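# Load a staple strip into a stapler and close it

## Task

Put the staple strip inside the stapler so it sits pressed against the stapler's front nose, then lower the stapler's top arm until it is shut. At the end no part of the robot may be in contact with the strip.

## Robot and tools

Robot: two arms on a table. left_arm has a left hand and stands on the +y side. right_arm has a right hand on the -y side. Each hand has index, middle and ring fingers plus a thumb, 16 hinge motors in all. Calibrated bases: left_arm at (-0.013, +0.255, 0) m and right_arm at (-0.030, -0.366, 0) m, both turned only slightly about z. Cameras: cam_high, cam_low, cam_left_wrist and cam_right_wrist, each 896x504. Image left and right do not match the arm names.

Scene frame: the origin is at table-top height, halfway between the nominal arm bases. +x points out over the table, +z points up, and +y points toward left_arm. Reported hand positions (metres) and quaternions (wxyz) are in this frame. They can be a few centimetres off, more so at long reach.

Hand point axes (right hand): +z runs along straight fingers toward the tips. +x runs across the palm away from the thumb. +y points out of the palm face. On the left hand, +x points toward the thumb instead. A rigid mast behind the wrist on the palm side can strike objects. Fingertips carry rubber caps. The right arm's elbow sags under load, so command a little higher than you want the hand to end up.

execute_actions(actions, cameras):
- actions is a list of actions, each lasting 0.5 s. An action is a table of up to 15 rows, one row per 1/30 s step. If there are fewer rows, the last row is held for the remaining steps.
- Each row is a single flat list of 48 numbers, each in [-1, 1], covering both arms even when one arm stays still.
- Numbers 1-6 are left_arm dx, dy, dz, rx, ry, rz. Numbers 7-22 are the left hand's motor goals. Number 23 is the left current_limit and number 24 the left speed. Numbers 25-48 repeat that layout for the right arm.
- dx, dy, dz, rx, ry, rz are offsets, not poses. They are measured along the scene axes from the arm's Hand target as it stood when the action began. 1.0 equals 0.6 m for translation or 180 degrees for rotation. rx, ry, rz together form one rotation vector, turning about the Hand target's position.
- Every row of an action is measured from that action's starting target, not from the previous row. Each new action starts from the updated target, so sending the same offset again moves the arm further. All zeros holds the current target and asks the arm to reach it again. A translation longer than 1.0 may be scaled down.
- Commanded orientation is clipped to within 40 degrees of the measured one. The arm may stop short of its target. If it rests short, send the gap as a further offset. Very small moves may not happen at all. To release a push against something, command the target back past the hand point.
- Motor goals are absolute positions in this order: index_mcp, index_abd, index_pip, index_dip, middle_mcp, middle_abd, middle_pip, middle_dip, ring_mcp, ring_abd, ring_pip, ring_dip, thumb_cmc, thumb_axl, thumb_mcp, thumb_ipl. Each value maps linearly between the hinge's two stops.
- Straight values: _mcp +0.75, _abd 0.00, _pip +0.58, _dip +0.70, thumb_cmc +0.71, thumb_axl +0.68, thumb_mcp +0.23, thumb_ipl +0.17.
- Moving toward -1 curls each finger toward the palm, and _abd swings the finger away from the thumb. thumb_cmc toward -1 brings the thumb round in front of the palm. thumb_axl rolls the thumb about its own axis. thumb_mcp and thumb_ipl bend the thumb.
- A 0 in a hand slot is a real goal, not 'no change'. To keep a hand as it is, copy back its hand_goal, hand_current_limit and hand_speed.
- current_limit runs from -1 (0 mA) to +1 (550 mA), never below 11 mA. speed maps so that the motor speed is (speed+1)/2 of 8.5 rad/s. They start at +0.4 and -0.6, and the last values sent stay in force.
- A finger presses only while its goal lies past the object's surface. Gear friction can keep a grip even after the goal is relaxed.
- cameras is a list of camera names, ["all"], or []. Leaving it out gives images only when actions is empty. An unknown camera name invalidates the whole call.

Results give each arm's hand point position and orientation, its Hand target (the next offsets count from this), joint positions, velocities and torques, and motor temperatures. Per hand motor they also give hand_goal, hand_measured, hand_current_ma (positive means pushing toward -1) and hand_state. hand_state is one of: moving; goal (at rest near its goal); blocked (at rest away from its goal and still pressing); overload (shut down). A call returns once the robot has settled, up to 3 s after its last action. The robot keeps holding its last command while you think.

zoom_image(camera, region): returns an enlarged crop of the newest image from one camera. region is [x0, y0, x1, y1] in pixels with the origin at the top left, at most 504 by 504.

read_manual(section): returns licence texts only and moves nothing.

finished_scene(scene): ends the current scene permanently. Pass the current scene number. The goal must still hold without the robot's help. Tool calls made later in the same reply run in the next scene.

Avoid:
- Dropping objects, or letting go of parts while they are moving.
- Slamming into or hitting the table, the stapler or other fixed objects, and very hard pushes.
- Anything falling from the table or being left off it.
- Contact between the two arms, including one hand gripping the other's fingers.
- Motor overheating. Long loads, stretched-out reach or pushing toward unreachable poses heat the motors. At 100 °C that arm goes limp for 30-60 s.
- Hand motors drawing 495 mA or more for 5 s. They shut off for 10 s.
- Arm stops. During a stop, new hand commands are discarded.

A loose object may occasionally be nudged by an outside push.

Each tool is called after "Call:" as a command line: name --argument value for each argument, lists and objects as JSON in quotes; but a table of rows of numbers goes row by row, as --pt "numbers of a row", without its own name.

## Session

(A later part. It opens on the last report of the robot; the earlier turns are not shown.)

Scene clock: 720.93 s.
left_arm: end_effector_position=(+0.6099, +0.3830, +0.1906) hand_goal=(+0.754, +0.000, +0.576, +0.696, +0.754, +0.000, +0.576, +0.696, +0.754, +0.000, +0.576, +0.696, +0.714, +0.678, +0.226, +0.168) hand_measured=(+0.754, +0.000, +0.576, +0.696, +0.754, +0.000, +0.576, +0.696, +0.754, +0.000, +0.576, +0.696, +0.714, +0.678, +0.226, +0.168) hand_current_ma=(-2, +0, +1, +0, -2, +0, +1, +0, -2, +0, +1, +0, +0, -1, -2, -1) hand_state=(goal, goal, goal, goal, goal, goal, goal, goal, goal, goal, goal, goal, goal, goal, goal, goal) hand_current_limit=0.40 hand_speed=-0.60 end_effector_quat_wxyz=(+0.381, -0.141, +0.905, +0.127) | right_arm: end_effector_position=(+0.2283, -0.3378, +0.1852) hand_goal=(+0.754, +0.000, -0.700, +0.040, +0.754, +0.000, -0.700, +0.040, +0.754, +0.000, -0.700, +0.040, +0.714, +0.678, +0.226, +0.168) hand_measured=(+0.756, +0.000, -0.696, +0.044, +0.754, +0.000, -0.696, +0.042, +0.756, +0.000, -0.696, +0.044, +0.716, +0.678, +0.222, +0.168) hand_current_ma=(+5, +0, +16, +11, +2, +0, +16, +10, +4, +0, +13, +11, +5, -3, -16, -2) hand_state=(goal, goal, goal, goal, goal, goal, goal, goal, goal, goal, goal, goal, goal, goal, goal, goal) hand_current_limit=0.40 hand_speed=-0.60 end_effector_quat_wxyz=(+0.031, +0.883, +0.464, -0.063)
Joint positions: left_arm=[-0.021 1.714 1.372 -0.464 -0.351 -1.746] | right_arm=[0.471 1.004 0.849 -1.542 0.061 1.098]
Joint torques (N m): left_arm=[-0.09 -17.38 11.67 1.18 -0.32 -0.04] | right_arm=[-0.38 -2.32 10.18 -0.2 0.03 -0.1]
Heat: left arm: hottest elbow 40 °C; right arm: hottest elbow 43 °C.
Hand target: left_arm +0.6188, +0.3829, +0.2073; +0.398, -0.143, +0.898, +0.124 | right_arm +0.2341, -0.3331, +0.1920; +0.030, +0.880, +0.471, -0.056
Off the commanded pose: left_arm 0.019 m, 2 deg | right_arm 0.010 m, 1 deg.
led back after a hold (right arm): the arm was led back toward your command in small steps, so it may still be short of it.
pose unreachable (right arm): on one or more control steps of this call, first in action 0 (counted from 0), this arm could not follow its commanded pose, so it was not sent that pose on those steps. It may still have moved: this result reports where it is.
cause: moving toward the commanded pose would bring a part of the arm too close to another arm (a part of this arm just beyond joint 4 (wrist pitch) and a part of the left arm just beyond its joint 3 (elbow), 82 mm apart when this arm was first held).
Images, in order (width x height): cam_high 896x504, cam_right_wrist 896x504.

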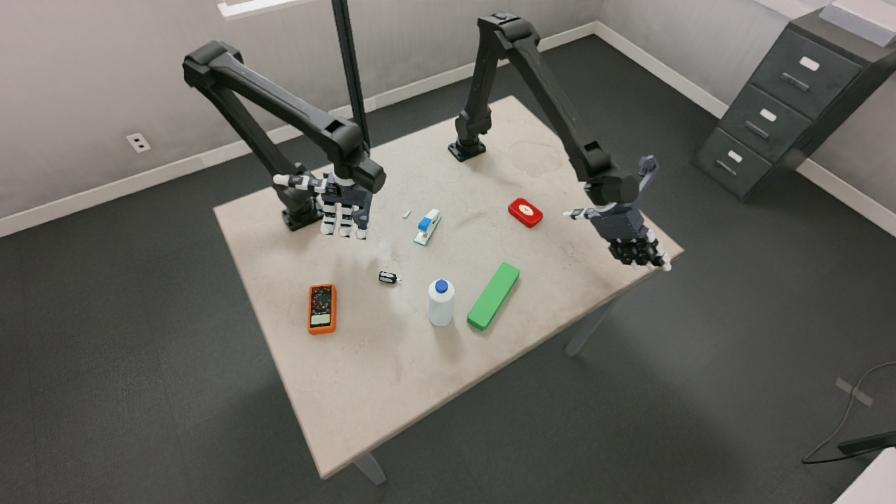

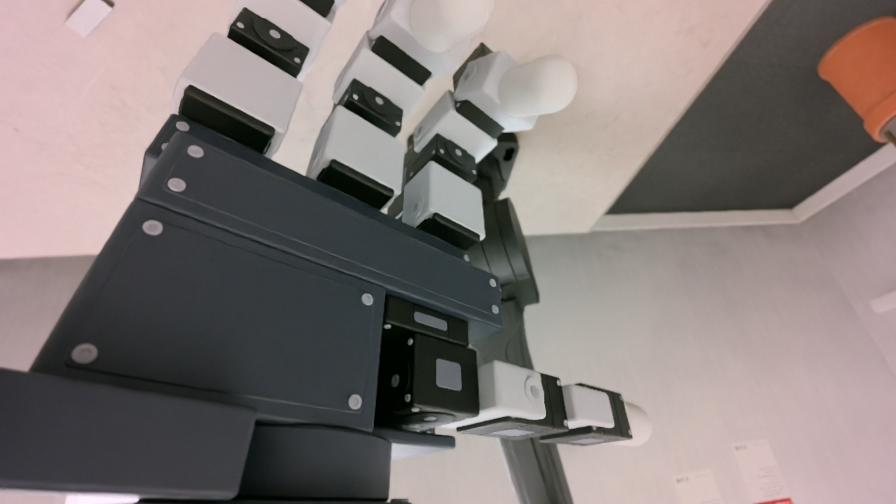

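Call:
execute_actions --actions '[[[-0.0563,-0.0877,0.031,0.0882,0.0579,-0.0957,0.754,0,0.576,0.696,0.754,0,0.576,0.696,0.754,0,0.576,0.696,0.714,0.678,0.226,0.168,0.4,-0.6,0,0,0,0,0,0,0.754,0,-0.7,0.04,0.754,0,-0.7,0.04,0.754,0,-0.7,0.04,0.714,0.678,0.226,0.168,0.4,-0.6]],[[-0.0563,-0.0877,0.031,0.0882,0.0579,-0.0957,0.754,0,0.576,0.696,0.754,0,0.576,0.696,0.754,0,0.576,0.696,0.714,0.678,0.226,0.168,0.4,-0.6,0,0,0,0,0,0,0.754,0,-0.7,0.04,0.754,0,-0.7,0.04,0.754,0,-0.7,0.04,0.714,0.678,0.226,0.168,0.4,-0.6]],[[-0.0563,-0.0877,0.031,0.0882,0.0579,-0.0957,0.754,0,0.576,0.696,0.754,0,0.576,0.696,0.754,0,0.576,0.696,0.714,0.678,0.226,0.168,0.4,-0.6,0,0,0,0,0,0,0.754,0,-0.7,0.04,0.754,0,-0.7,0.04,0.754,0,-0.7,0.04,0.714,0.678,0.226,0.168,0.4,-0.6]],[[-0.0563,-0.0877,0.031,0.0882,0.0579,-0.0957,0.754,0,0.576,0.696,0.754,0,0.576,0.696,0.754,0,0.576,0.696,0.714,0.678,0.226,0.168,0.4,-0.6,0,0,0,0,0,0,0.754,0,-0.7,0.04,0.754,0,-0.7,0.04,0.754,0,-0.7,0.04,0.714,0.678,0.226,0.168,0.4,-0.6]],[[-0.0563,-0.0877,0.031,0.0882,0.0579,-0.0957,0.754,0,0.576,0.696,0.754,0,0.576,0.696,0.754,0,0.576,0.696,0.714,0.678,0.226,0.168,0.4,-0.6,0,0,0,0,0,0,0.754,0,-0.7,0.04,0.754,0,-0.7,0.04,0.754,0,-0.7,0.04,0.714,0.678,0.226,0.168,0.4,-0.6]]]' --cameras '["cam_high","cam_left_wrist"]'

Scene clock: 741.97 s.
left_arm: end_effector_position=(+0.4419, +0.1213, +0.2827) hand_goal=(+0.754, +0.000, +0.576, +0.696, +0.754, +0.000, +0.576, +0.696, +0.754, +0.000, +0.576, +0.696, +0.714, +0.678, +0.226, +0.168) hand_measured=(+0.758, -0.002, +0.578, +0.696, +0.758, -0.002, +0.576, +0.696, +0.760, -0.002, +0.576, +0.696, +0.722, +0.678, +0.220, +0.168) hand_current_ma=(+9, -3, +2, +0, +12, -2, +1, +0, +14, -3, +1, +0, +23, -1, -21, -1) hand_state=(goal, goal, goal, goal, goal, goal, goal, goal, goal, goal, goal, goal, goal, goal, goal, goal) hand_current_limit=0.40 hand_speed=-0.60 end_effector_quat_wxyz=(-0.008, +0.750, +0.553, +0.363) | right_arm: end_effector_position=(+0.2284, -0.3377, +0.1852) hand_goal=(+0.754, +0.000, -0.700, +0.040, +0.754, +0.000, -0.700, +0.040, +0.754, +0.000, -0.700, +0.040, +0.714, +0.678, +0.226, +0.168) hand_measured=(+0.756, +0.000, -0.696, +0.044, +0.754, +0.000, -0.696, +0.042, +0.756, +0.000, -0.696, +0.044, +0.716, +0.678, +0.222, +0.168) hand_current_ma=(+5, +0, +16, +11, +2, +0, +16, +10, +4, +0, +13, +11, +5, -3, -16, -2) hand_state=(goal, goal, goal, goal, goal, goal, goal, goal, goal, goal, goal, goal, goal, goal, goal, goal) hand_current_limit=0.40 hand_speed=-0.60 end_effector_quat_wxyz=(+0.031, +0.883, +0.465, -0.063)
Joint positions: left_arm=[-0.596 1.204 1.013 -1.092 -0.696 -0.179] | right_arm=[0.471 1.004 0.849 -1.542 0.061 1.097]
Joint torques (N m): left_arm=[0.62 -7.47 12.48 -0.14 -0.75 -0.02] | right_arm=[-1.2 -1.61 10.25 -0.18 -0.01 -0.14]
Heat: left arm: hottest elbow 41 °C; right arm: hottest elbow 41 °C.
Hand target: left_arm +0.4500, +0.1198, +0.3003; +0.000, +0.747, +0.555, +0.366 | right_arm +0.2341, -0.3331, +0.1920; +0.030, +0.880, +0.471, -0.056
Off the commanded pose: left_arm 0.019 m, 1 deg | right_arm 0.010 m, 1 deg.
Images, in order (width x height): cam_high 896x504, cam_left_wrist 896x504.

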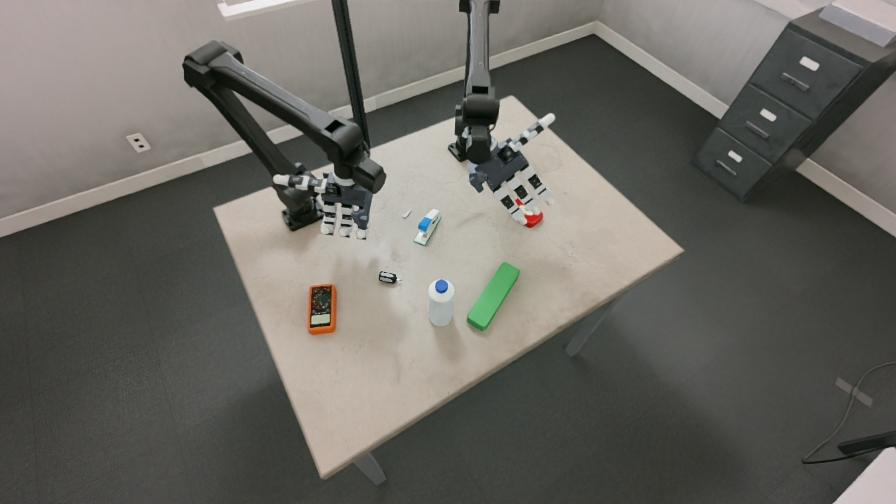

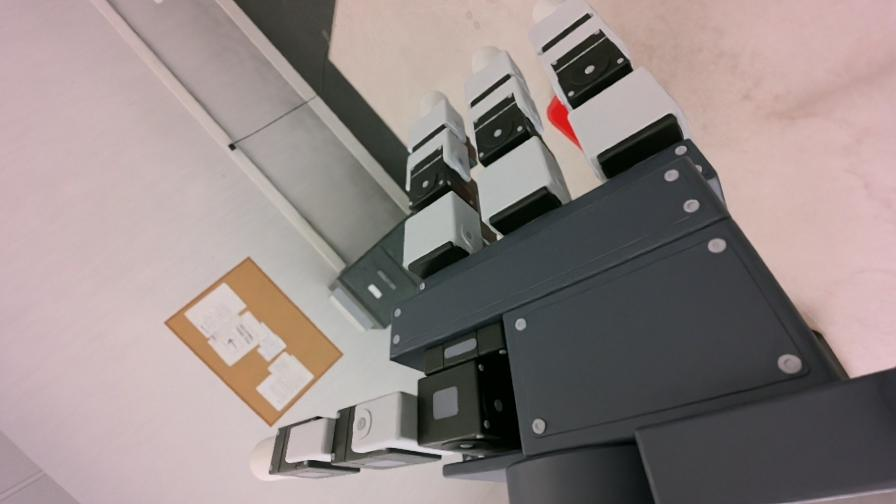

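Call:
execute_actions --actions '[[[-0.06,-0.0767,-0.02,0.0994,0.0526,-0.0931,0.754,0,0.576,0.696,0.95,0,0.576,0.696,0.95,0,0.576,0.696,0.714,0.678,0.226,0.168,0.4,-0.6,0,0,0,0,0,0,0.754,0,-0.7,0.04,0.754,0,-0.7,0.04,0.754,0,-0.7,0.04,0.714,0.678,0.226,0.168,0.4,-0.6]],[[-0.06,-0.0767,-0.02,0.0994,0.0526,-0.0931,0.754,0,0.576,0.696,0.95,0,0.576,0.696,0.95,0,0.576,0.696,0.714,0.678,0.226,0.168,0.4,-0.6,0,0,0,0,0,0,0.754,0,-0.7,0.04,0.754,0,-0.7,0.04,0.754,0,-0.7,0.04,0.714,0.678,0.226,0.168,0.4,-0.6]],[[-0.06,-0.0767,-0.02,0.0994,0.0526,-0.0931,0.685,0,-0.518,0.116,0.95,0,0.576,0.696,0.95,0,0.576,0.696,-0.486,0.678,0.09,-0.265,0.4,-0.6,0,0,0,0,0,0,0.754,0,-0.7,0.04,0.754,0,-0.7,0.04,0.754,0,-0.7,0.04,0.714,0.678,0.226,0.168,0.4,-0.6]],[[-0.06,-0.0767,-0.03,0.0994,0.0526,-0.0931,0.685,0,-0.518,0.116,0.95,0,0.576,0.696,0.95,0,0.576,0.696,-0.486,0.678,0.09,-0.265,0.4,-0.6,0,0,0,0,0,0,0.754,0,-0.7,0.04,0.754,0,-0.7,0.04,0.754,0,-0.7,0.04,0.714,0.678,0.226,0.168,0.4,-0.6]],[[-0.06,-0.0767,-0.03,0.0994,0.0526,-0.0931,0.685,0,-0.518,0.116,0.95,0,0.576,0.696,0.95,0,0.576,0.696,-0.486,0.678,0.09,-0.265,0.4,-0.6,0,0,0,0,0,0,0.754,0,-0.7,0.04,0.754,0,-0.7,0.04,0.754,0,-0.7,0.04,0.714,0.678,0.226,0.168,0.4,-0.6]]]' --cameras '["cam_high","cam_left_wrist"]'

Scene clock: 768.40 s.
left_arm: end_effector_position=(+0.2983, -0.0574, +0.2241) hand_goal=(+0.686, +0.000, -0.518, +0.116, +0.950, +0.000, +0.576, +0.696, +0.950, +0.000, +0.576, +0.696, -0.486, +0.678, +0.090, -0.264) hand_measured=(+0.682, -0.004, -0.514, +0.120, +0.942, -0.004, +0.576, +0.696, +0.942, -0.004, +0.574, +0.696, -0.488, +0.678, +0.088, -0.262) hand_current_ma=(-11, -8, +9, +7, -23, -8, -1, +0, -23, -8, -3, +0, -3, -1, -4, +4) hand_state=(goal, goal, goal, goal, goal, goal, goal, goal, goal, goal, goal, goal, goal, goal, goal, goal) hand_current_limit=0.40 hand_speed=-0.60 end_effector_quat_wxyz=(-0.390, +0.836, -0.244, +0.298) | right_arm: end_effector_position=(+0.2284, -0.3377, +0.1852) hand_goal=(+0.754, +0.000, -0.700, +0.040, +0.754, +0.000, -0.700, +0.040, +0.754, +0.000, -0.700, +0.040, +0.714, +0.678, +0.226, +0.168) hand_measured=(+0.756, +0.000, -0.696, +0.044, +0.754, +0.000, -0.696, +0.042, +0.756, +0.000, -0.696, +0.044, +0.716, +0.678, +0.222, +0.168) hand_current_ma=(+5, +0, +16, +11, +2, +0, +16, +10, +4, +0, +13, +11, +5, -3, -16, -2) hand_state=(goal, goal, goal, goal, goal, goal, goal, goal, goal, goal, goal, goal, goal, goal, goal, goal) hand_current_limit=0.40 hand_speed=-0.60 end_effector_quat_wxyz=(+0.031, +0.883, +0.465, -0.063)
Joint positions: left_arm=[-1.067 1.401 1.223 -1.584 -1.016 0.978] | right_arm=[0.471 1.004 0.849 -1.542 0.061 1.097]
Joint torques (N m): left_arm=[-0.03 -10.05 8.32 -0.5 -1 -0.17] | right_arm=[-0.5 -2.2 10.3 -0.24 0 -0.11]
Heat: left arm: hottest elbow 42 °C; right arm: hottest elbow 41 °C.
Hand target: left_arm +0.2983, -0.0574, +0.2241; -0.390, +0.836, -0.244, +0.298 (last step not sent: back at the drive's target) | right_arm +0.2341, -0.3331, +0.1920; +0.030, +0.880, +0.471, -0.056
Off the commanded pose: left_arm 0.060 m, 25 deg | right_arm 0.010 m, 1 deg.
pose unreachable (left arm): on one or more control steps of this call, first in action 4 (counted from 0), this arm could not follow its commanded pose, so it was not sent that pose on those steps. It may still have moved: this result reports where it is.
cause: moving toward the commanded pose would bring a part of the arm too close to another arm (a part of this arm just beyond joint 4 (wrist pitch) and a part of the right arm just beyond its joint 3 (elbow), 34 mm apart when this arm was first held).
Images, in order (width x height): cam_high 896x504, cam_left_wrist 896x504.

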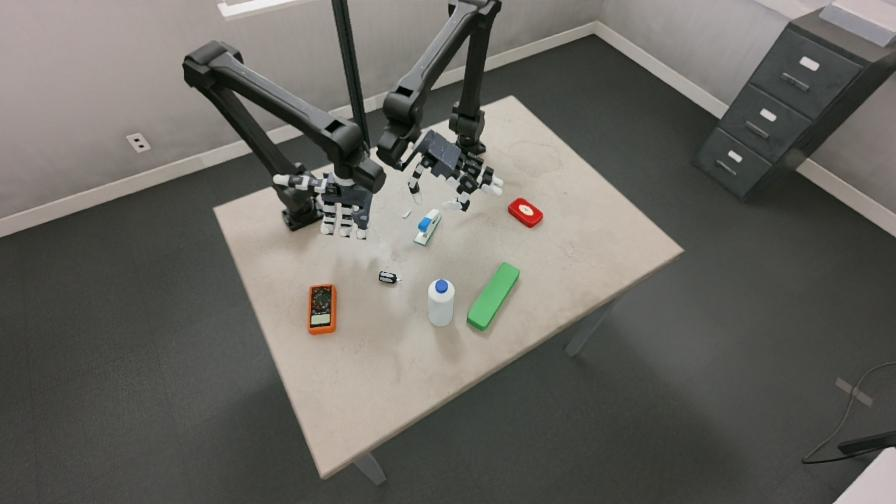

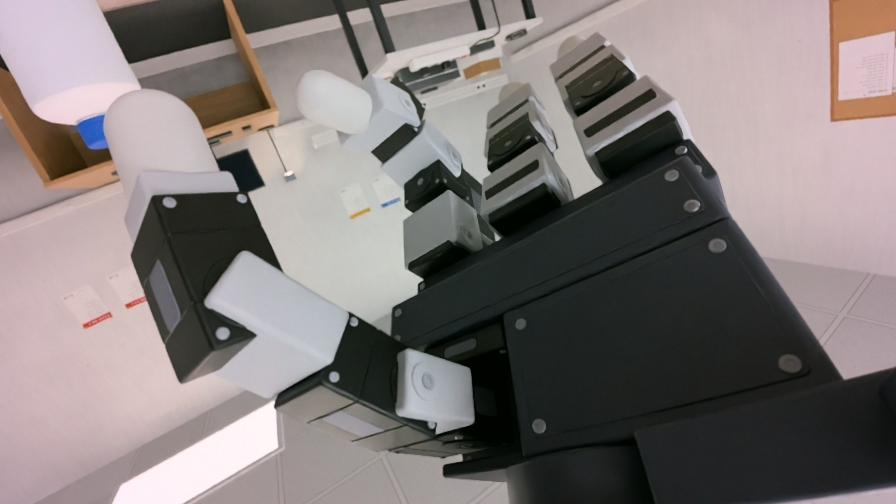

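Call:
execute_actions --actions '[[[0,0,0,0,0,0,0.685,0,-0.518,0.116,0.95,0,0.576,0.696,0.95,0,0.576,0.696,-0.486,0.678,0.09,-0.265,0.4,-0.6,0.06,-0.14,0,0,0,0,0.754,0,-0.7,0.04,0.754,0,-0.7,0.04,0.754,0,-0.7,0.04,0.714,0.678,0.226,0.168,0.4,-0.6]],[[0,0,0,0,0,0,0.685,0,-0.518,0.116,0.95,0,0.576,0.696,0.95,0,0.576,0.696,-0.486,0.678,0.09,-0.265,0.4,-0.6,0.06,-0.14,0,0,0,0,0.754,0,-0.7,0.04,0.754,0,-0.7,0.04,0.754,0,-0.7,0.04,0.714,0.678,0.226,0.168,0.4,-0.6]]]' --cameras '["cam_high"]'

Scene clock: 780.40 s.
left_arm: end_effector_position=(+0.2983, -0.0574, +0.2241) hand_goal=(+0.686, +0.000, -0.518, +0.116, +0.950, +0.000, +0.576, +0.696, +0.950, +0.000, +0.576, +0.696, -0.486, +0.678, +0.090, -0.264) hand_measured=(+0.682, -0.004, -0.514, +0.120, +0.942, -0.004, +0.576, +0.696, +0.942, -0.004, +0.574, +0.696, -0.488, +0.678, +0.088, -0.262) hand_current_ma=(-11, -8, +9, +7, -23, -8, -1, +0, -23, -8, -3, +0, -3, -1, -4, +4) hand_state=(goal, goal, goal, goal, goal, goal, goal, goal, goal, goal, goal, goal, goal, goal, goal, goal) hand_current_limit=0.40 hand_speed=-0.60 end_effector_quat_wxyz=(-0.390, +0.836, -0.244, +0.298) | right_arm: end_effector_position=(+0.2838, -0.5014, +0.1680) hand_goal=(+0.754, +0.000, -0.700, +0.040, +0.754, +0.000, -0.700, +0.040, +0.754, +0.000, -0.700, +0.040, +0.714, +0.678, +0.226, +0.168) hand_measured=(+0.756, +0.000, -0.696, +0.044, +0.756, +0.000, -0.696, +0.042, +0.756, +0.000, -0.696, +0.044, +0.714, +0.678, +0.222, +0.168) hand_current_ma=(+7, +0, +16, +10, +5, +0, +16, +9, +4, +0, +13, +10, +2, -3, -16, -2) hand_state=(goal, goal, goal, goal, goal, goal, goal, goal, goal, goal, goal, goal, goal, goal, goal, goal) hand_current_limit=0.40 hand_speed=-0.60 end_effector_quat_wxyz=(+0.011, +0.882, +0.463, -0.082)
Joint positions: left_arm=[-1.067 1.401 1.223 -1.584 -1.016 0.978] | right_arm=[-0.202 1.13 0.897 -1.454 0.118 0.43]
Joint torques (N m): left_arm=[-0.09 -10.05 8.34 -0.5 -1.01 -0.17] | right_arm=[-0.09 -4.13 13.03 0.25 0.04 -0.11]
Heat: left arm: hottest elbow 41 °C; right arm: hottest elbow 41 °C.
Hand target: left_arm +0.2983, -0.0574, +0.2241; -0.390, +0.836, -0.244, +0.298 | right_arm +0.3061, -0.5010, +0.1919; +0.030, +0.880, +0.471, -0.056
Off the commanded pose: left_arm 0.000 m, 0 deg | right_arm 0.033 m, 4 deg.
Images, in order (width x height): cam_high 896x504.

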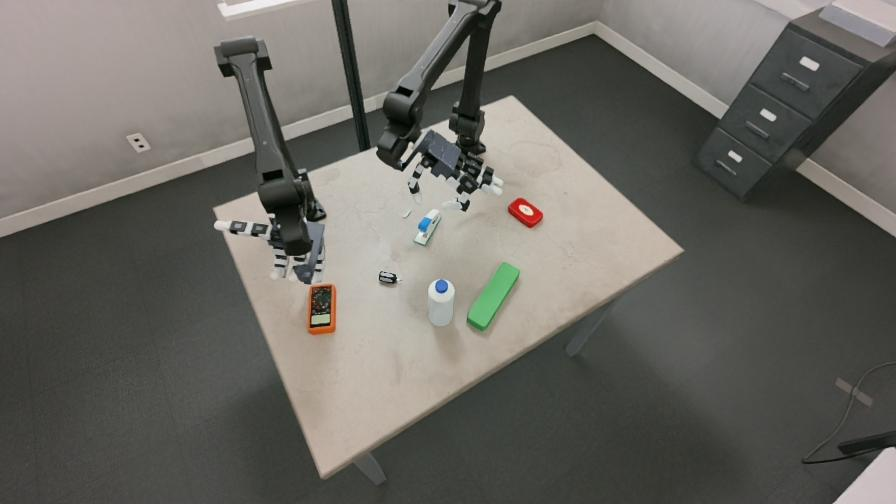

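Call:
execute_actions --actions '[[[-0.023,-0.044,-0.03,0.0442,0.025,-0.0475,0.685,0,-0.518,0.116,0.95,0,0.576,0.696,0.95,0,0.576,0.696,-0.486,0.678,0.09,-0.265,0.4,-0.6,0,0,0,0,0,0,0.754,0,-0.7,0.04,0.754,0,-0.7,0.04,0.754,0,-0.7,0.04,0.714,0.678,0.226,0.168,0.4,-0.6]],[[-0.023,-0.044,-0.05,0.0442,0.025,-0.0475,0.685,0,-0.518,0.116,0.95,0,0.576,0.696,0.95,0,0.576,0.696,-0.486,0.678,0.09,-0.265,0.4,-0.6,0,0,0,0,0,0,0.754,0,-0.7,0.04,0.754,0,-0.7,0.04,0.754,0,-0.7,0.04,0.714,0.678,0.226,0.168,0.4,-0.6]]]' --cameras '["cam_high","cam_left_wrist"]'

Scene clock: 797.30 s.
left_arm: end_effector_position=(+0.2638, -0.0955, +0.1560) hand_goal=(+0.686, +0.000, -0.518, +0.116, +0.950, +0.000, +0.576, +0.696, +0.950, +0.000, +0.576, +0.696, -0.486, +0.678, +0.090, -0.264) hand_measured=(+0.682, -0.004, -0.514, +0.120, +0.940, -0.002, +0.576, +0.696, +0.940, -0.002, +0.574, +0.696, -0.488, +0.678, +0.088, -0.262) hand_current_ma=(-11, -6, +8, +7, -27, -4, -2, +0, -30, -4, -3, +0, -3, -1, -4, +4) hand_state=(goal, goal, goal, goal, goal, goal, goal, goal, goal, goal, goal, goal, goal, goal, goal, goal) hand_current_limit=0.40 hand_speed=-0.60 end_effector_quat_wxyz=(-0.449, +0.741, -0.443, +0.230) | right_arm: end_effector_position=(+0.2838, -0.5013, +0.1680) hand_goal=(+0.754, +0.000, -0.700, +0.040, +0.754, +0.000, -0.700, +0.040, +0.754, +0.000, -0.700, +0.040, +0.714, +0.678, +0.226, +0.168) hand_measured=(+0.756, +0.000, -0.696, +0.044, +0.756, +0.000, -0.696, +0.042, +0.756, +0.000, -0.696, +0.044, +0.714, +0.678, +0.222, +0.168) hand_current_ma=(+7, +0, +16, +10, +5, +0, +16, +10, +4, +0, +13, +10, +2, -3, -16, -2) hand_state=(goal, goal, goal, goal, goal, goal, goal, goal, goal, goal, goal, goal, goal, goal, goal, goal) hand_current_limit=0.40 hand_speed=-0.60 end_effector_quat_wxyz=(+0.011, +0.882, +0.463, -0.082)
Joint positions: left_arm=[-1.162 1.561 1.237 -1.486 -1.04 1.36] | right_arm=[-0.202 1.13 0.897 -1.454 0.118 0.429]
Joint torques (N m): left_arm=[-0.03 -13.45 11.38 -0.18 -0.96 -0.01] | right_arm=[-0.5 -3.43 12.83 0.34 0.07 -0.11]
Heat: left arm: hottest elbow 40 °C; right arm: hottest elbow 43 °C.
Hand target: left_arm +0.2708, -0.1101, +0.1760; -0.433, +0.750, -0.434, +0.250 | right_arm +0.3061, -0.5011, +0.1919; +0.030, +0.880, +0.471, -0.056
Off the commanded pose: left_arm 0.026 m, 3 deg | right_arm 0.033 m, 4 deg.
Images, in order (width x height): cam_high 896x504, cam_left_wrist 896x504.

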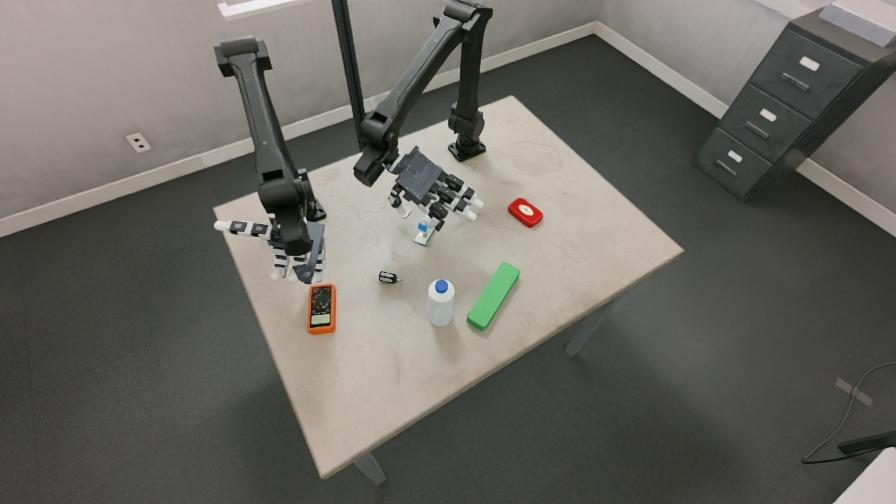

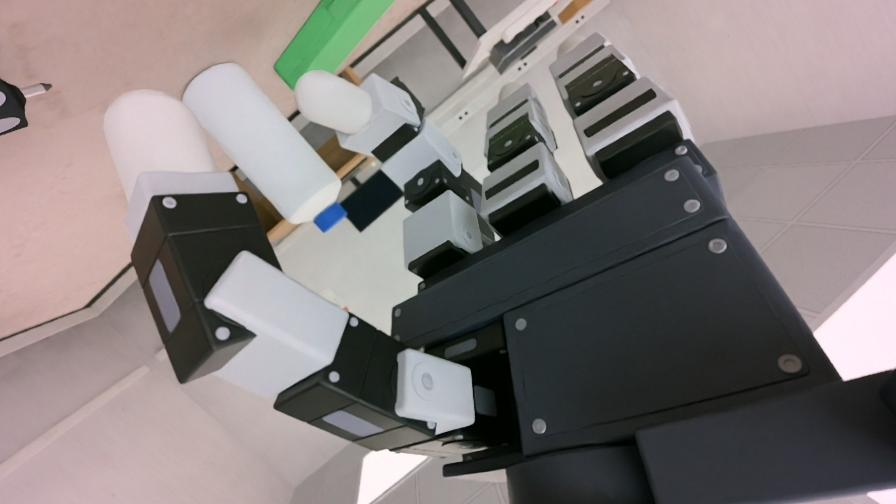

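Call:
zoom_image --camera "cam_high" --region '[370, 150, 490, 270]'

Call:
zoom_image --camera "cam_low" --region '[300, 180, 440, 290]'

Scaled by 4.200 from the camera's 896x504 image, which has a finer 1280x720 frame.

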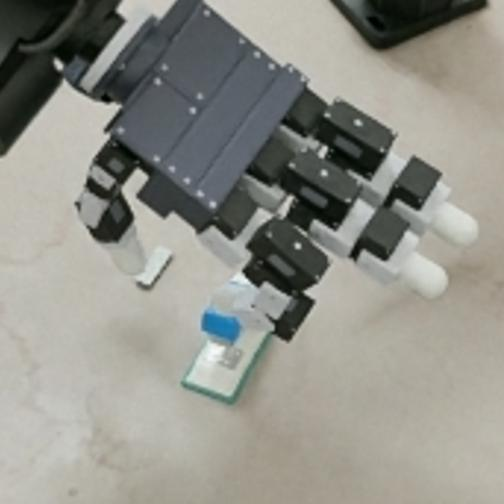

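This scene's latest camera images include none from cam_low. They are from: cam_high, cam_left_wrist. cam_low's image comes with the result of a call that names it in "cameras".

Call:
execute_actions --actions '[[[-0.018,0.062,-0.06,0,0,0,0.685,0,-0.518,0.116,0.95,0,0.576,0.696,0.95,0,0.576,0.696,-0.486,0.678,0.09,-0.265,0.4,-0.6,0,0,0,0,0,0,0.754,0,-0.7,0.04,0.754,0,-0.7,0.04,0.754,0,-0.7,0.04,0.714,0.678,0.226,0.168,0.4,-0.6]]]' --cameras '["all"]'

Call:
zoom_image --camera "cam_low" --region '[300, 180, 440, 290]'

Call:
zoom_image --camera "cam_high" --region '[370, 150, 490, 270]'

Scene clock: 826.43 s.
left_arm: end_effector_position=(+0.2561, -0.0727, +0.1344) hand_goal=(+0.686, +0.000, -0.518, +0.116, +0.950, +0.000, +0.576, +0.696, +0.950, +0.000, +0.576, +0.696, -0.486, +0.678, +0.090, -0.264) hand_measured=(+0.682, -0.002, -0.514, +0.120, +0.940, -0.002, +0.576, +0.696, +0.940, -0.002, +0.574, +0.696, -0.486, +0.678, +0.088, -0.262) hand_current_ma=(-11, -4, +7, +7, -28, -2, -2, +0, -29, -2, -3, +0, -1, -1, -4, +4) hand_state=(goal, goal, goal, goal, goal, goal, goal, goal, goal, goal, goal, goal, goal, goal, goal, goal) hand_current_limit=0.40 hand_speed=-0.60 end_effector_quat_wxyz=(-0.437, +0.746, -0.438, +0.245) | right_arm: end_effector_position=(+0.2838, -0.5013, +0.1680) hand_goal=(+0.754, +0.000, -0.700, +0.040, +0.754, +0.000, -0.700, +0.040, +0.754, +0.000, -0.700, +0.040, +0.714, +0.678, +0.226, +0.168) hand_measured=(+0.756, +0.000, -0.696, +0.044, +0.756, +0.000, -0.696, +0.042, +0.756, +0.000, -0.696, +0.044, +0.714, +0.678, +0.222, +0.168) hand_current_ma=(+7, +0, +16, +10, +5, +0, +16, +10, +4, +0, +13, +10, +2, -3, -16, -2) hand_state=(goal, goal, goal, goal, goal, goal, goal, goal, goal, goal, goal, goal, goal, goal, goal, goal) hand_current_limit=0.40 hand_speed=-0.60 end_effector_quat_wxyz=(+0.011, +0.882, +0.463, -0.082)
Joint positions: left_arm=[-1.156 1.491 1.1 -1.355 -1.04 1.388] | right_arm=[-0.202 1.13 0.897 -1.454 0.118 0.429]
Joint torques (N m): left_arm=[0.62 -11.99 8.03 -0.09 -1.05 -0.03] | right_arm=[-0.73 -4.42 12.92 0.27 0.05 -0.15]
Heat: left arm: hottest elbow 41 °C; right arm: hottest elbow 45 °C.
Hand target: left_arm +0.2599, -0.0729, +0.1401; -0.433, +0.749, -0.434, +0.250 | right_arm +0.3061, -0.5011, +0.1919; +0.030, +0.880, +0.471, -0.056
Off the commanded pose: left_arm 0.007 m, 1 deg | right_arm 0.033 m, 4 deg.

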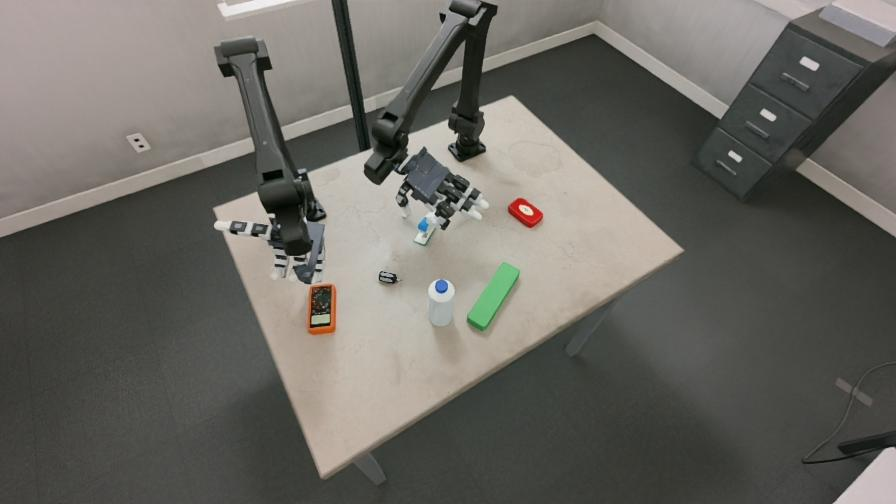

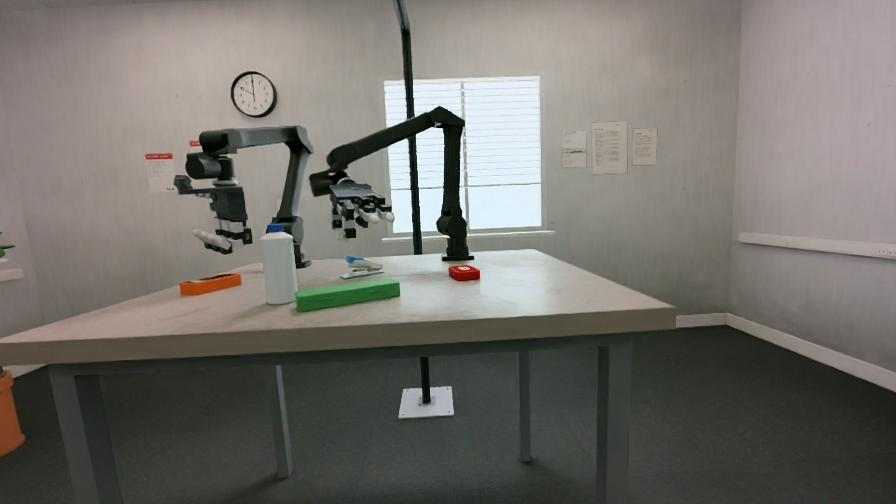

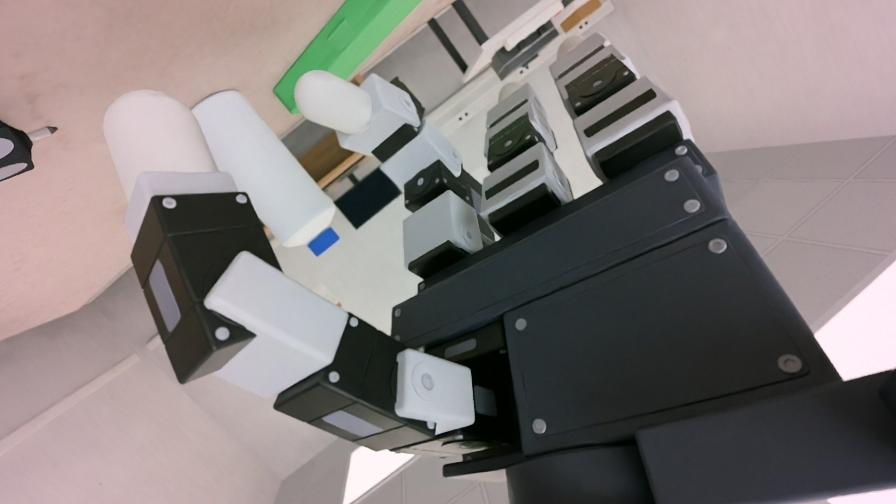

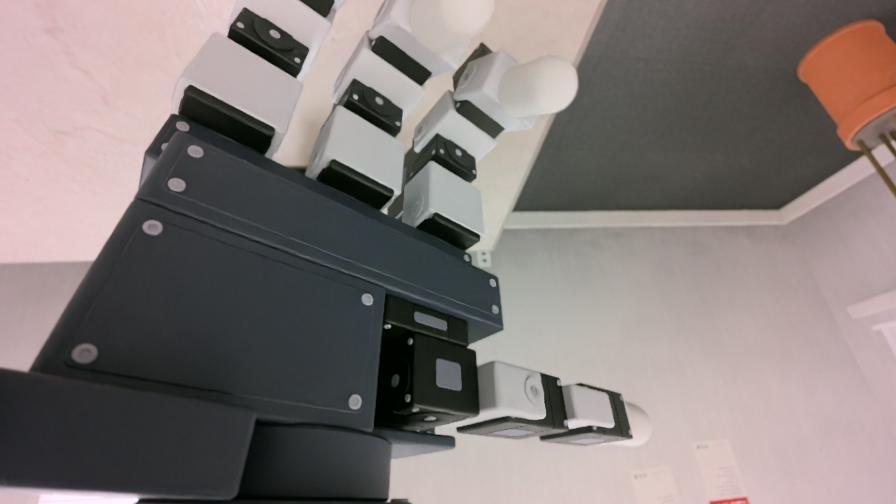

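Scaled by 3.600 from the camera's 896x504 image, which has a finer 1280x720 frame.

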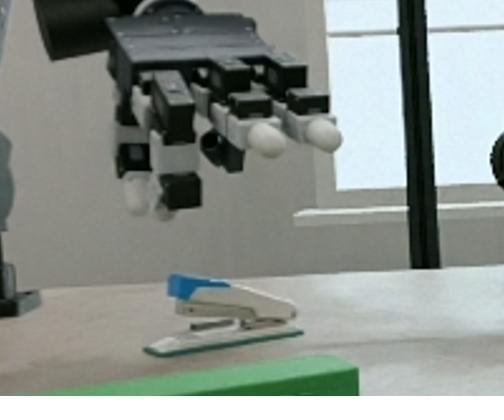

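Scaled by 4.200 from the camera's 896x504 image, which has a finer 1280x720 frame.

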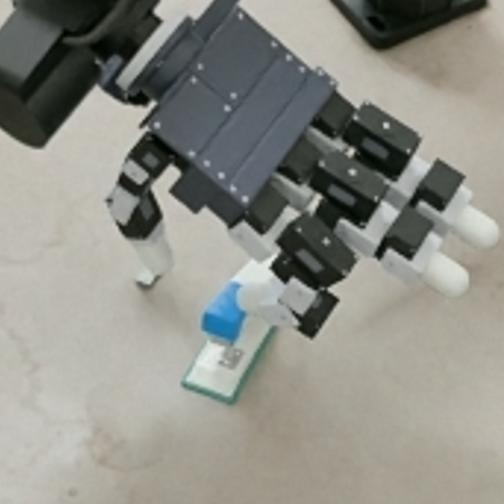

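Call:
execute_actions --actions '[[[-0.013,0.033,-0.08,0,0,0,0.685,0,-0.518,0.116,0.95,0,0.576,0.696,0.95,0,0.576,0.696,-0.486,0.678,0.09,-0.265,0.4,-0.6,0,0,0,0,0,0,0.754,0,-0.7,0.04,0.754,0,-0.7,0.04,0.754,0,-0.7,0.04,0.714,0.678,0.226,0.168,0.4,-0.6]]]' --cameras '["cam_high","cam_low","cam_left_wrist"]'

Call:
zoom_image --camera "cam_low" --region '[310, 200, 410, 290]'

Call:
zoom_image --camera "cam_high" --region '[380, 170, 470, 260]'

Scene clock: 846.30 s.
left_arm: end_effector_position=(+0.2469, -0.0507, +0.0873) hand_goal=(+0.686, +0.000, -0.518, +0.116, +0.950, +0.000, +0.576, +0.696, +0.950, +0.000, +0.576, +0.696, -0.486, +0.678, +0.090, -0.264) hand_measured=(+0.682, -0.002, -0.514, +0.120, +0.940, +0.000, +0.576, +0.696, +0.940, +0.000, +0.574, +0.696, -0.486, +0.678, +0.088, -0.262) hand_current_ma=(-11, -3, +7, +7, -29, -1, -2, +0, -29, -1, -3, +0, +0, -1, -4, +4) hand_state=(goal, goal, goal, goal, goal, goal, goal, goal, goal, goal, goal, goal, goal, goal, goal, goal) hand_current_limit=0.40 hand_speed=-0.60 end_effector_quat_wxyz=(-0.436, +0.747, -0.438, +0.245) | right_arm: end_effector_position=(+0.2838, -0.5013, +0.1680) hand_goal=(+0.754, +0.000, -0.700, +0.040, +0.754, +0.000, -0.700, +0.040, +0.754, +0.000, -0.700, +0.040, +0.714, +0.678, +0.226, +0.168) hand_measured=(+0.756, +0.000, -0.696, +0.044, +0.756, +0.000, -0.696, +0.042, +0.756, +0.000, -0.696, +0.044, +0.714, +0.678, +0.222, +0.168) hand_current_ma=(+7, +0, +16, +10, +5, +0, +16, +10, +4, +0, +13, +10, +2, -3, -16, -2) hand_state=(goal, goal, goal, goal, goal, goal, goal, goal, goal, goal, goal, goal, goal, goal, goal, goal) hand_current_limit=0.40 hand_speed=-0.60 end_effector_quat_wxyz=(+0.011, +0.882, +0.463, -0.082)
Joint positions: left_arm=[-1.153 1.487 0.959 -1.21 -1.039 1.395] | right_arm=[-0.202 1.13 0.897 -1.454 0.118 0.429]
Joint torques (N m): left_arm=[0.73 -10.64 7.97 -0.09 -1.12 -0.02] | right_arm=[-0.62 -4.31 12.98 0.32 0.04 -0.1]
Heat: left arm: hottest elbow 40 °C; right arm: hottest elbow 46 °C.
Hand target: left_arm +0.2522, -0.0530, +0.0920; -0.433, +0.750, -0.434, +0.250 | right_arm +0.3061, -0.5011, +0.1919; +0.030, +0.880, +0.471, -0.056
Off the commanded pose: left_arm 0.007 m, 1 deg | right_arm 0.033 m, 4 deg.
Images, in order (width x height): cam_high 896x504, cam_low 896x504, cam_left_wrist 896x504.

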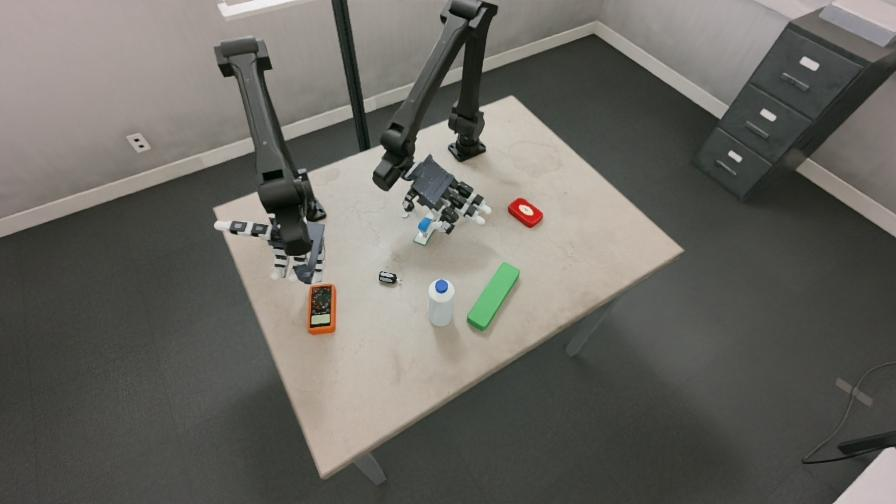

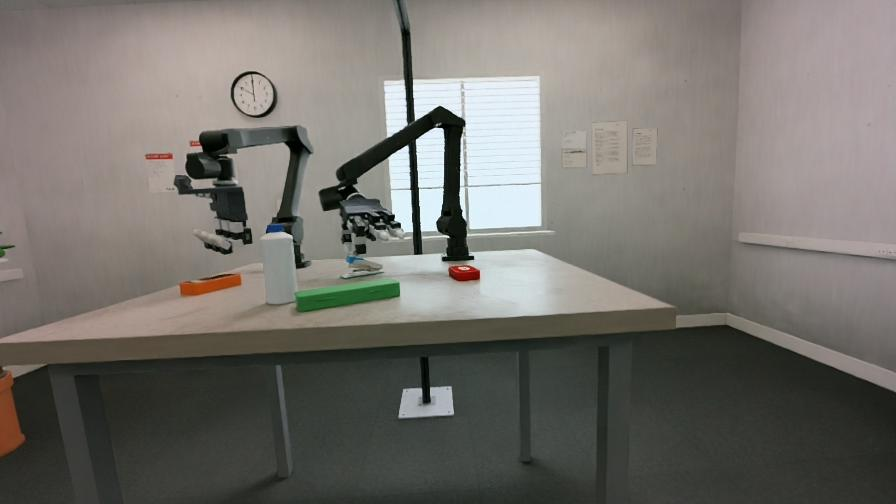

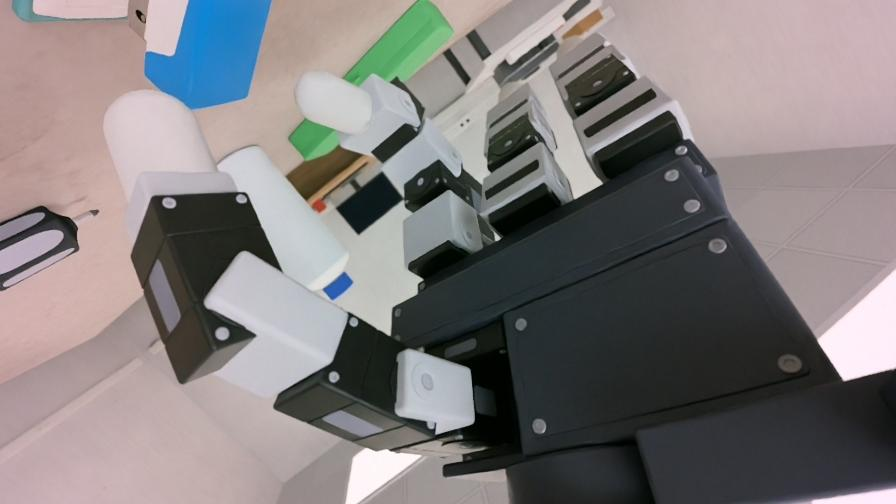

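Scaled by 5.040 from the camera's 896x504 image, which has a finer 1280x720 frame.

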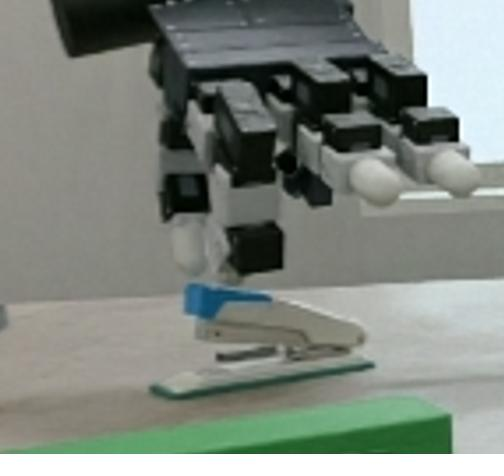

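Scaled by 5.600 from the camera's 896x504 image, which has a finer 1280x720 frame.

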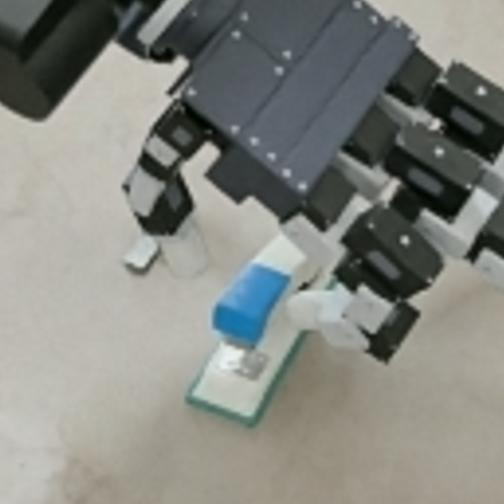

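Call:
zoom_image --camera "cam_left_wrist" --region '[0, 0, 380, 214]'

Scaled by 1.326 from the camera's 896x504 image, which has a finer 1280x720 frame.

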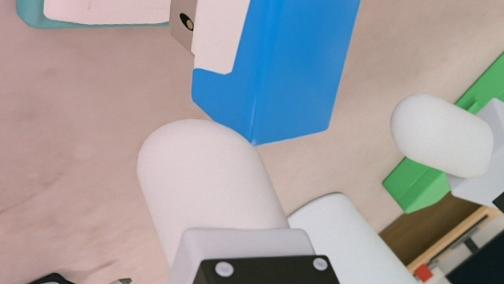

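Call:
execute_actions --actions '[[[-0.013,0.01,-0.055,0,0,0,0.685,0,-0.518,0.116,0.95,0,0.576,0.696,0.95,0,0.576,0.696,-0.486,0.678,0.09,-0.265,0.4,-0.6,0,0,0,0,0,0,0.754,0,-0.7,0.04,0.754,0,-0.7,0.04,0.754,0,-0.7,0.04,0.714,0.678,0.226,0.168,0.4,-0.6]]]' --cameras '["cam_high","cam_low","cam_left_wrist"]'

Call:
zoom_image --camera "cam_low" --region '[310, 200, 410, 290]'

Call:
zoom_image --camera "cam_high" --region '[380, 170, 470, 260]'

Scene clock: 870.90 s.
left_arm: end_effector_position=(+0.2437, -0.0434, +0.0586) hand_goal=(+0.686, +0.000, -0.518, +0.116, +0.950, +0.000, +0.576, +0.696, +0.950, +0.000, +0.576, +0.696, -0.486, +0.678, +0.090, -0.264) hand_measured=(+0.682, -0.002, -0.514, +0.120, +0.940, +0.000, +0.576, +0.696, +0.940, +0.000, +0.574, +0.696, -0.486, +0.678, +0.088, -0.262) hand_current_ma=(-11, -3, +7, +7, -29, +0, -2, +0, -29, +0, -3, +0, +0, -1, -4, +4) hand_state=(goal, goal, goal, goal, goal, goal, goal, goal, goal, goal, goal, goal, goal, goal, goal, goal) hand_current_limit=0.40 hand_speed=-0.60 end_effector_quat_wxyz=(-0.437, +0.747, -0.438, +0.244) | right_arm: end_effector_position=(+0.2838, -0.5013, +0.1680) hand_goal=(+0.754, +0.000, -0.700, +0.040, +0.754, +0.000, -0.700, +0.040, +0.754, +0.000, -0.700, +0.040, +0.714, +0.678, +0.226, +0.168) hand_measured=(+0.756, +0.000, -0.696, +0.044, +0.756, +0.000, -0.696, +0.042, +0.756, +0.000, -0.696, +0.044, +0.714, +0.678, +0.222, +0.168) hand_current_ma=(+7, +0, +16, +10, +5, +0, +16, +10, +4, +0, +13, +10, +2, -3, -16, -2) hand_state=(goal, goal, goal, goal, goal, goal, goal, goal, goal, goal, goal, goal, goal, goal, goal, goal) hand_current_limit=0.40 hand_speed=-0.60 end_effector_quat_wxyz=(+0.011, +0.882, +0.463, -0.082)
Joint positions: left_arm=[-1.153 1.516 0.901 -1.131 -1.04 1.389] | right_arm=[-0.202 1.13 0.897 -1.454 0.118 0.429]
Joint torques (N m): left_arm=[-0.21 -10.11 6.94 -0.09 -1.01 -0.2] | right_arm=[-0.62 -4.13 13.07 0.23 0.06 -0.12]
Heat: left arm: hottest elbow 39 °C; right arm: hottest elbow 47 °C.
Hand target: left_arm +0.2444, -0.0471, +0.0590; -0.433, +0.750, -0.434, +0.250 | right_arm +0.3061, -0.5011, +0.1919; +0.030, +0.880, +0.471, -0.056
Off the commanded pose: left_arm 0.004 m, 1 deg | right_arm 0.033 m, 4 deg.
Images, in order (width x height): cam_high 896x504, cam_low 896x504, cam_left_wrist 896x504.

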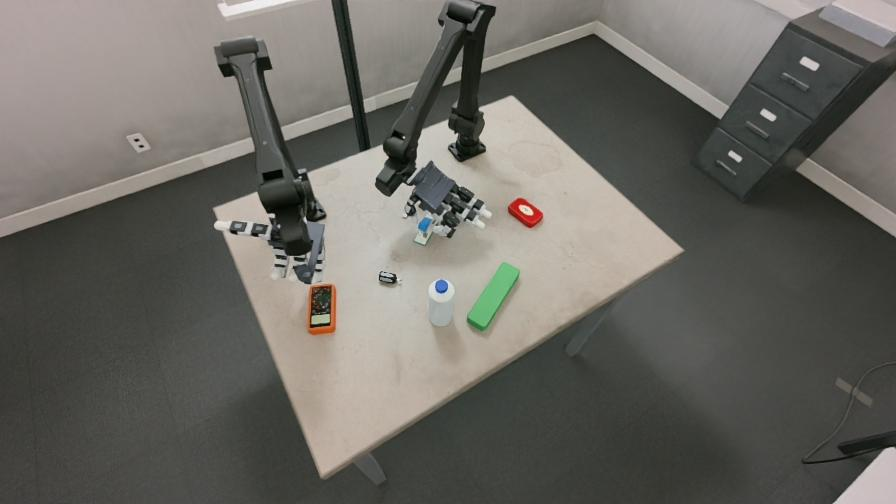

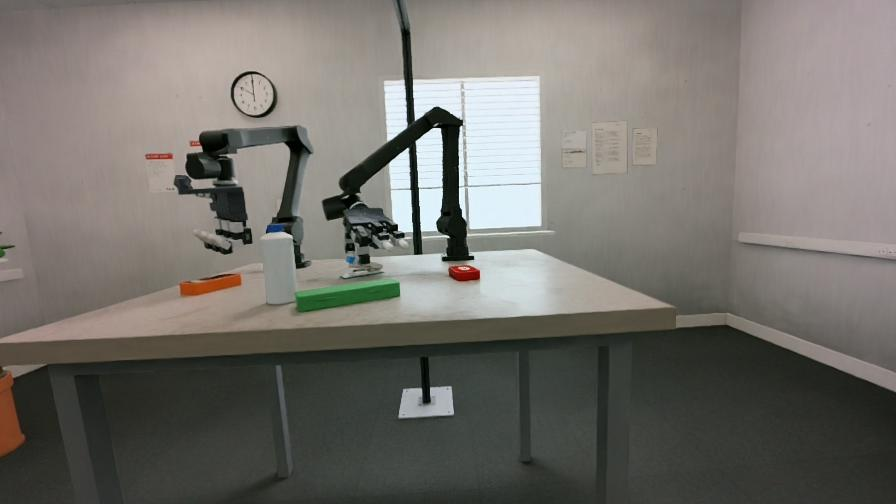

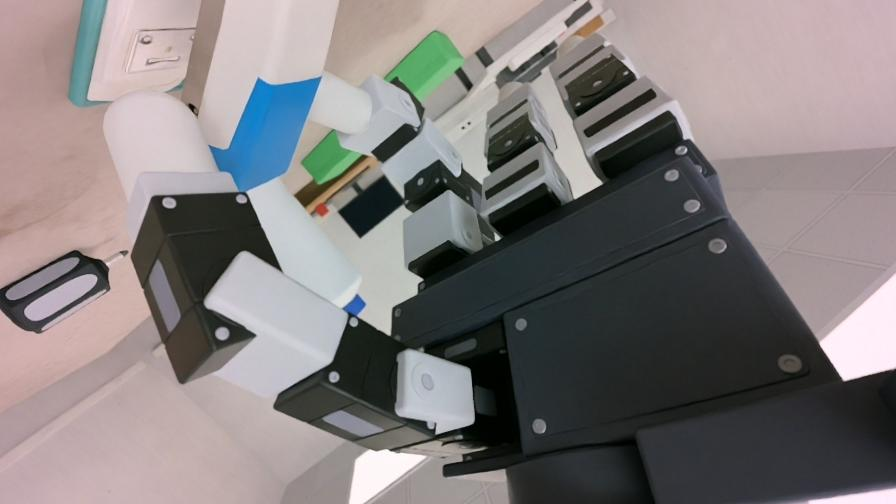

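Scaled by 5.040 from the camera's 896x504 image, which has a finer 1280x720 frame.

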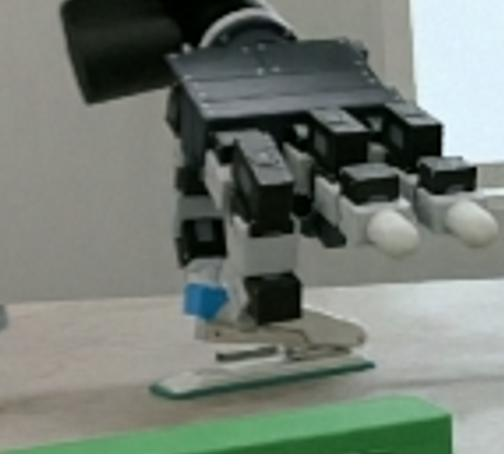

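Scaled by 5.600 from the camera's 896x504 image, which has a finer 1280x720 frame.

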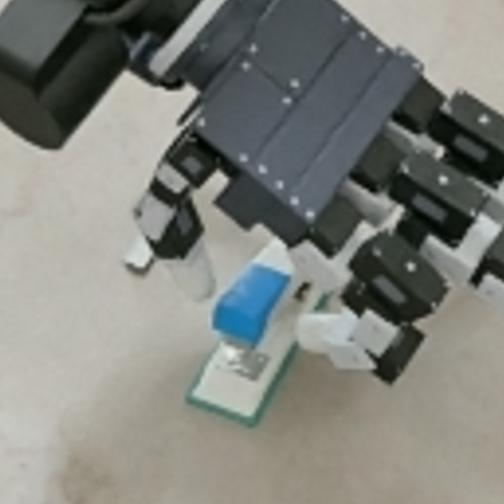

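Call:
zoom_image --camera "cam_left_wrist" --region '[60, 0, 400, 220]'

Scaled by 1.482 from the camera's 896x504 image, which has a finer 1280x720 frame.

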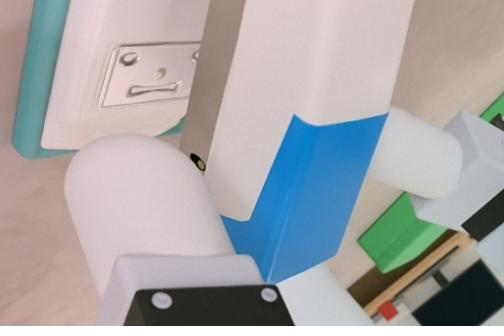

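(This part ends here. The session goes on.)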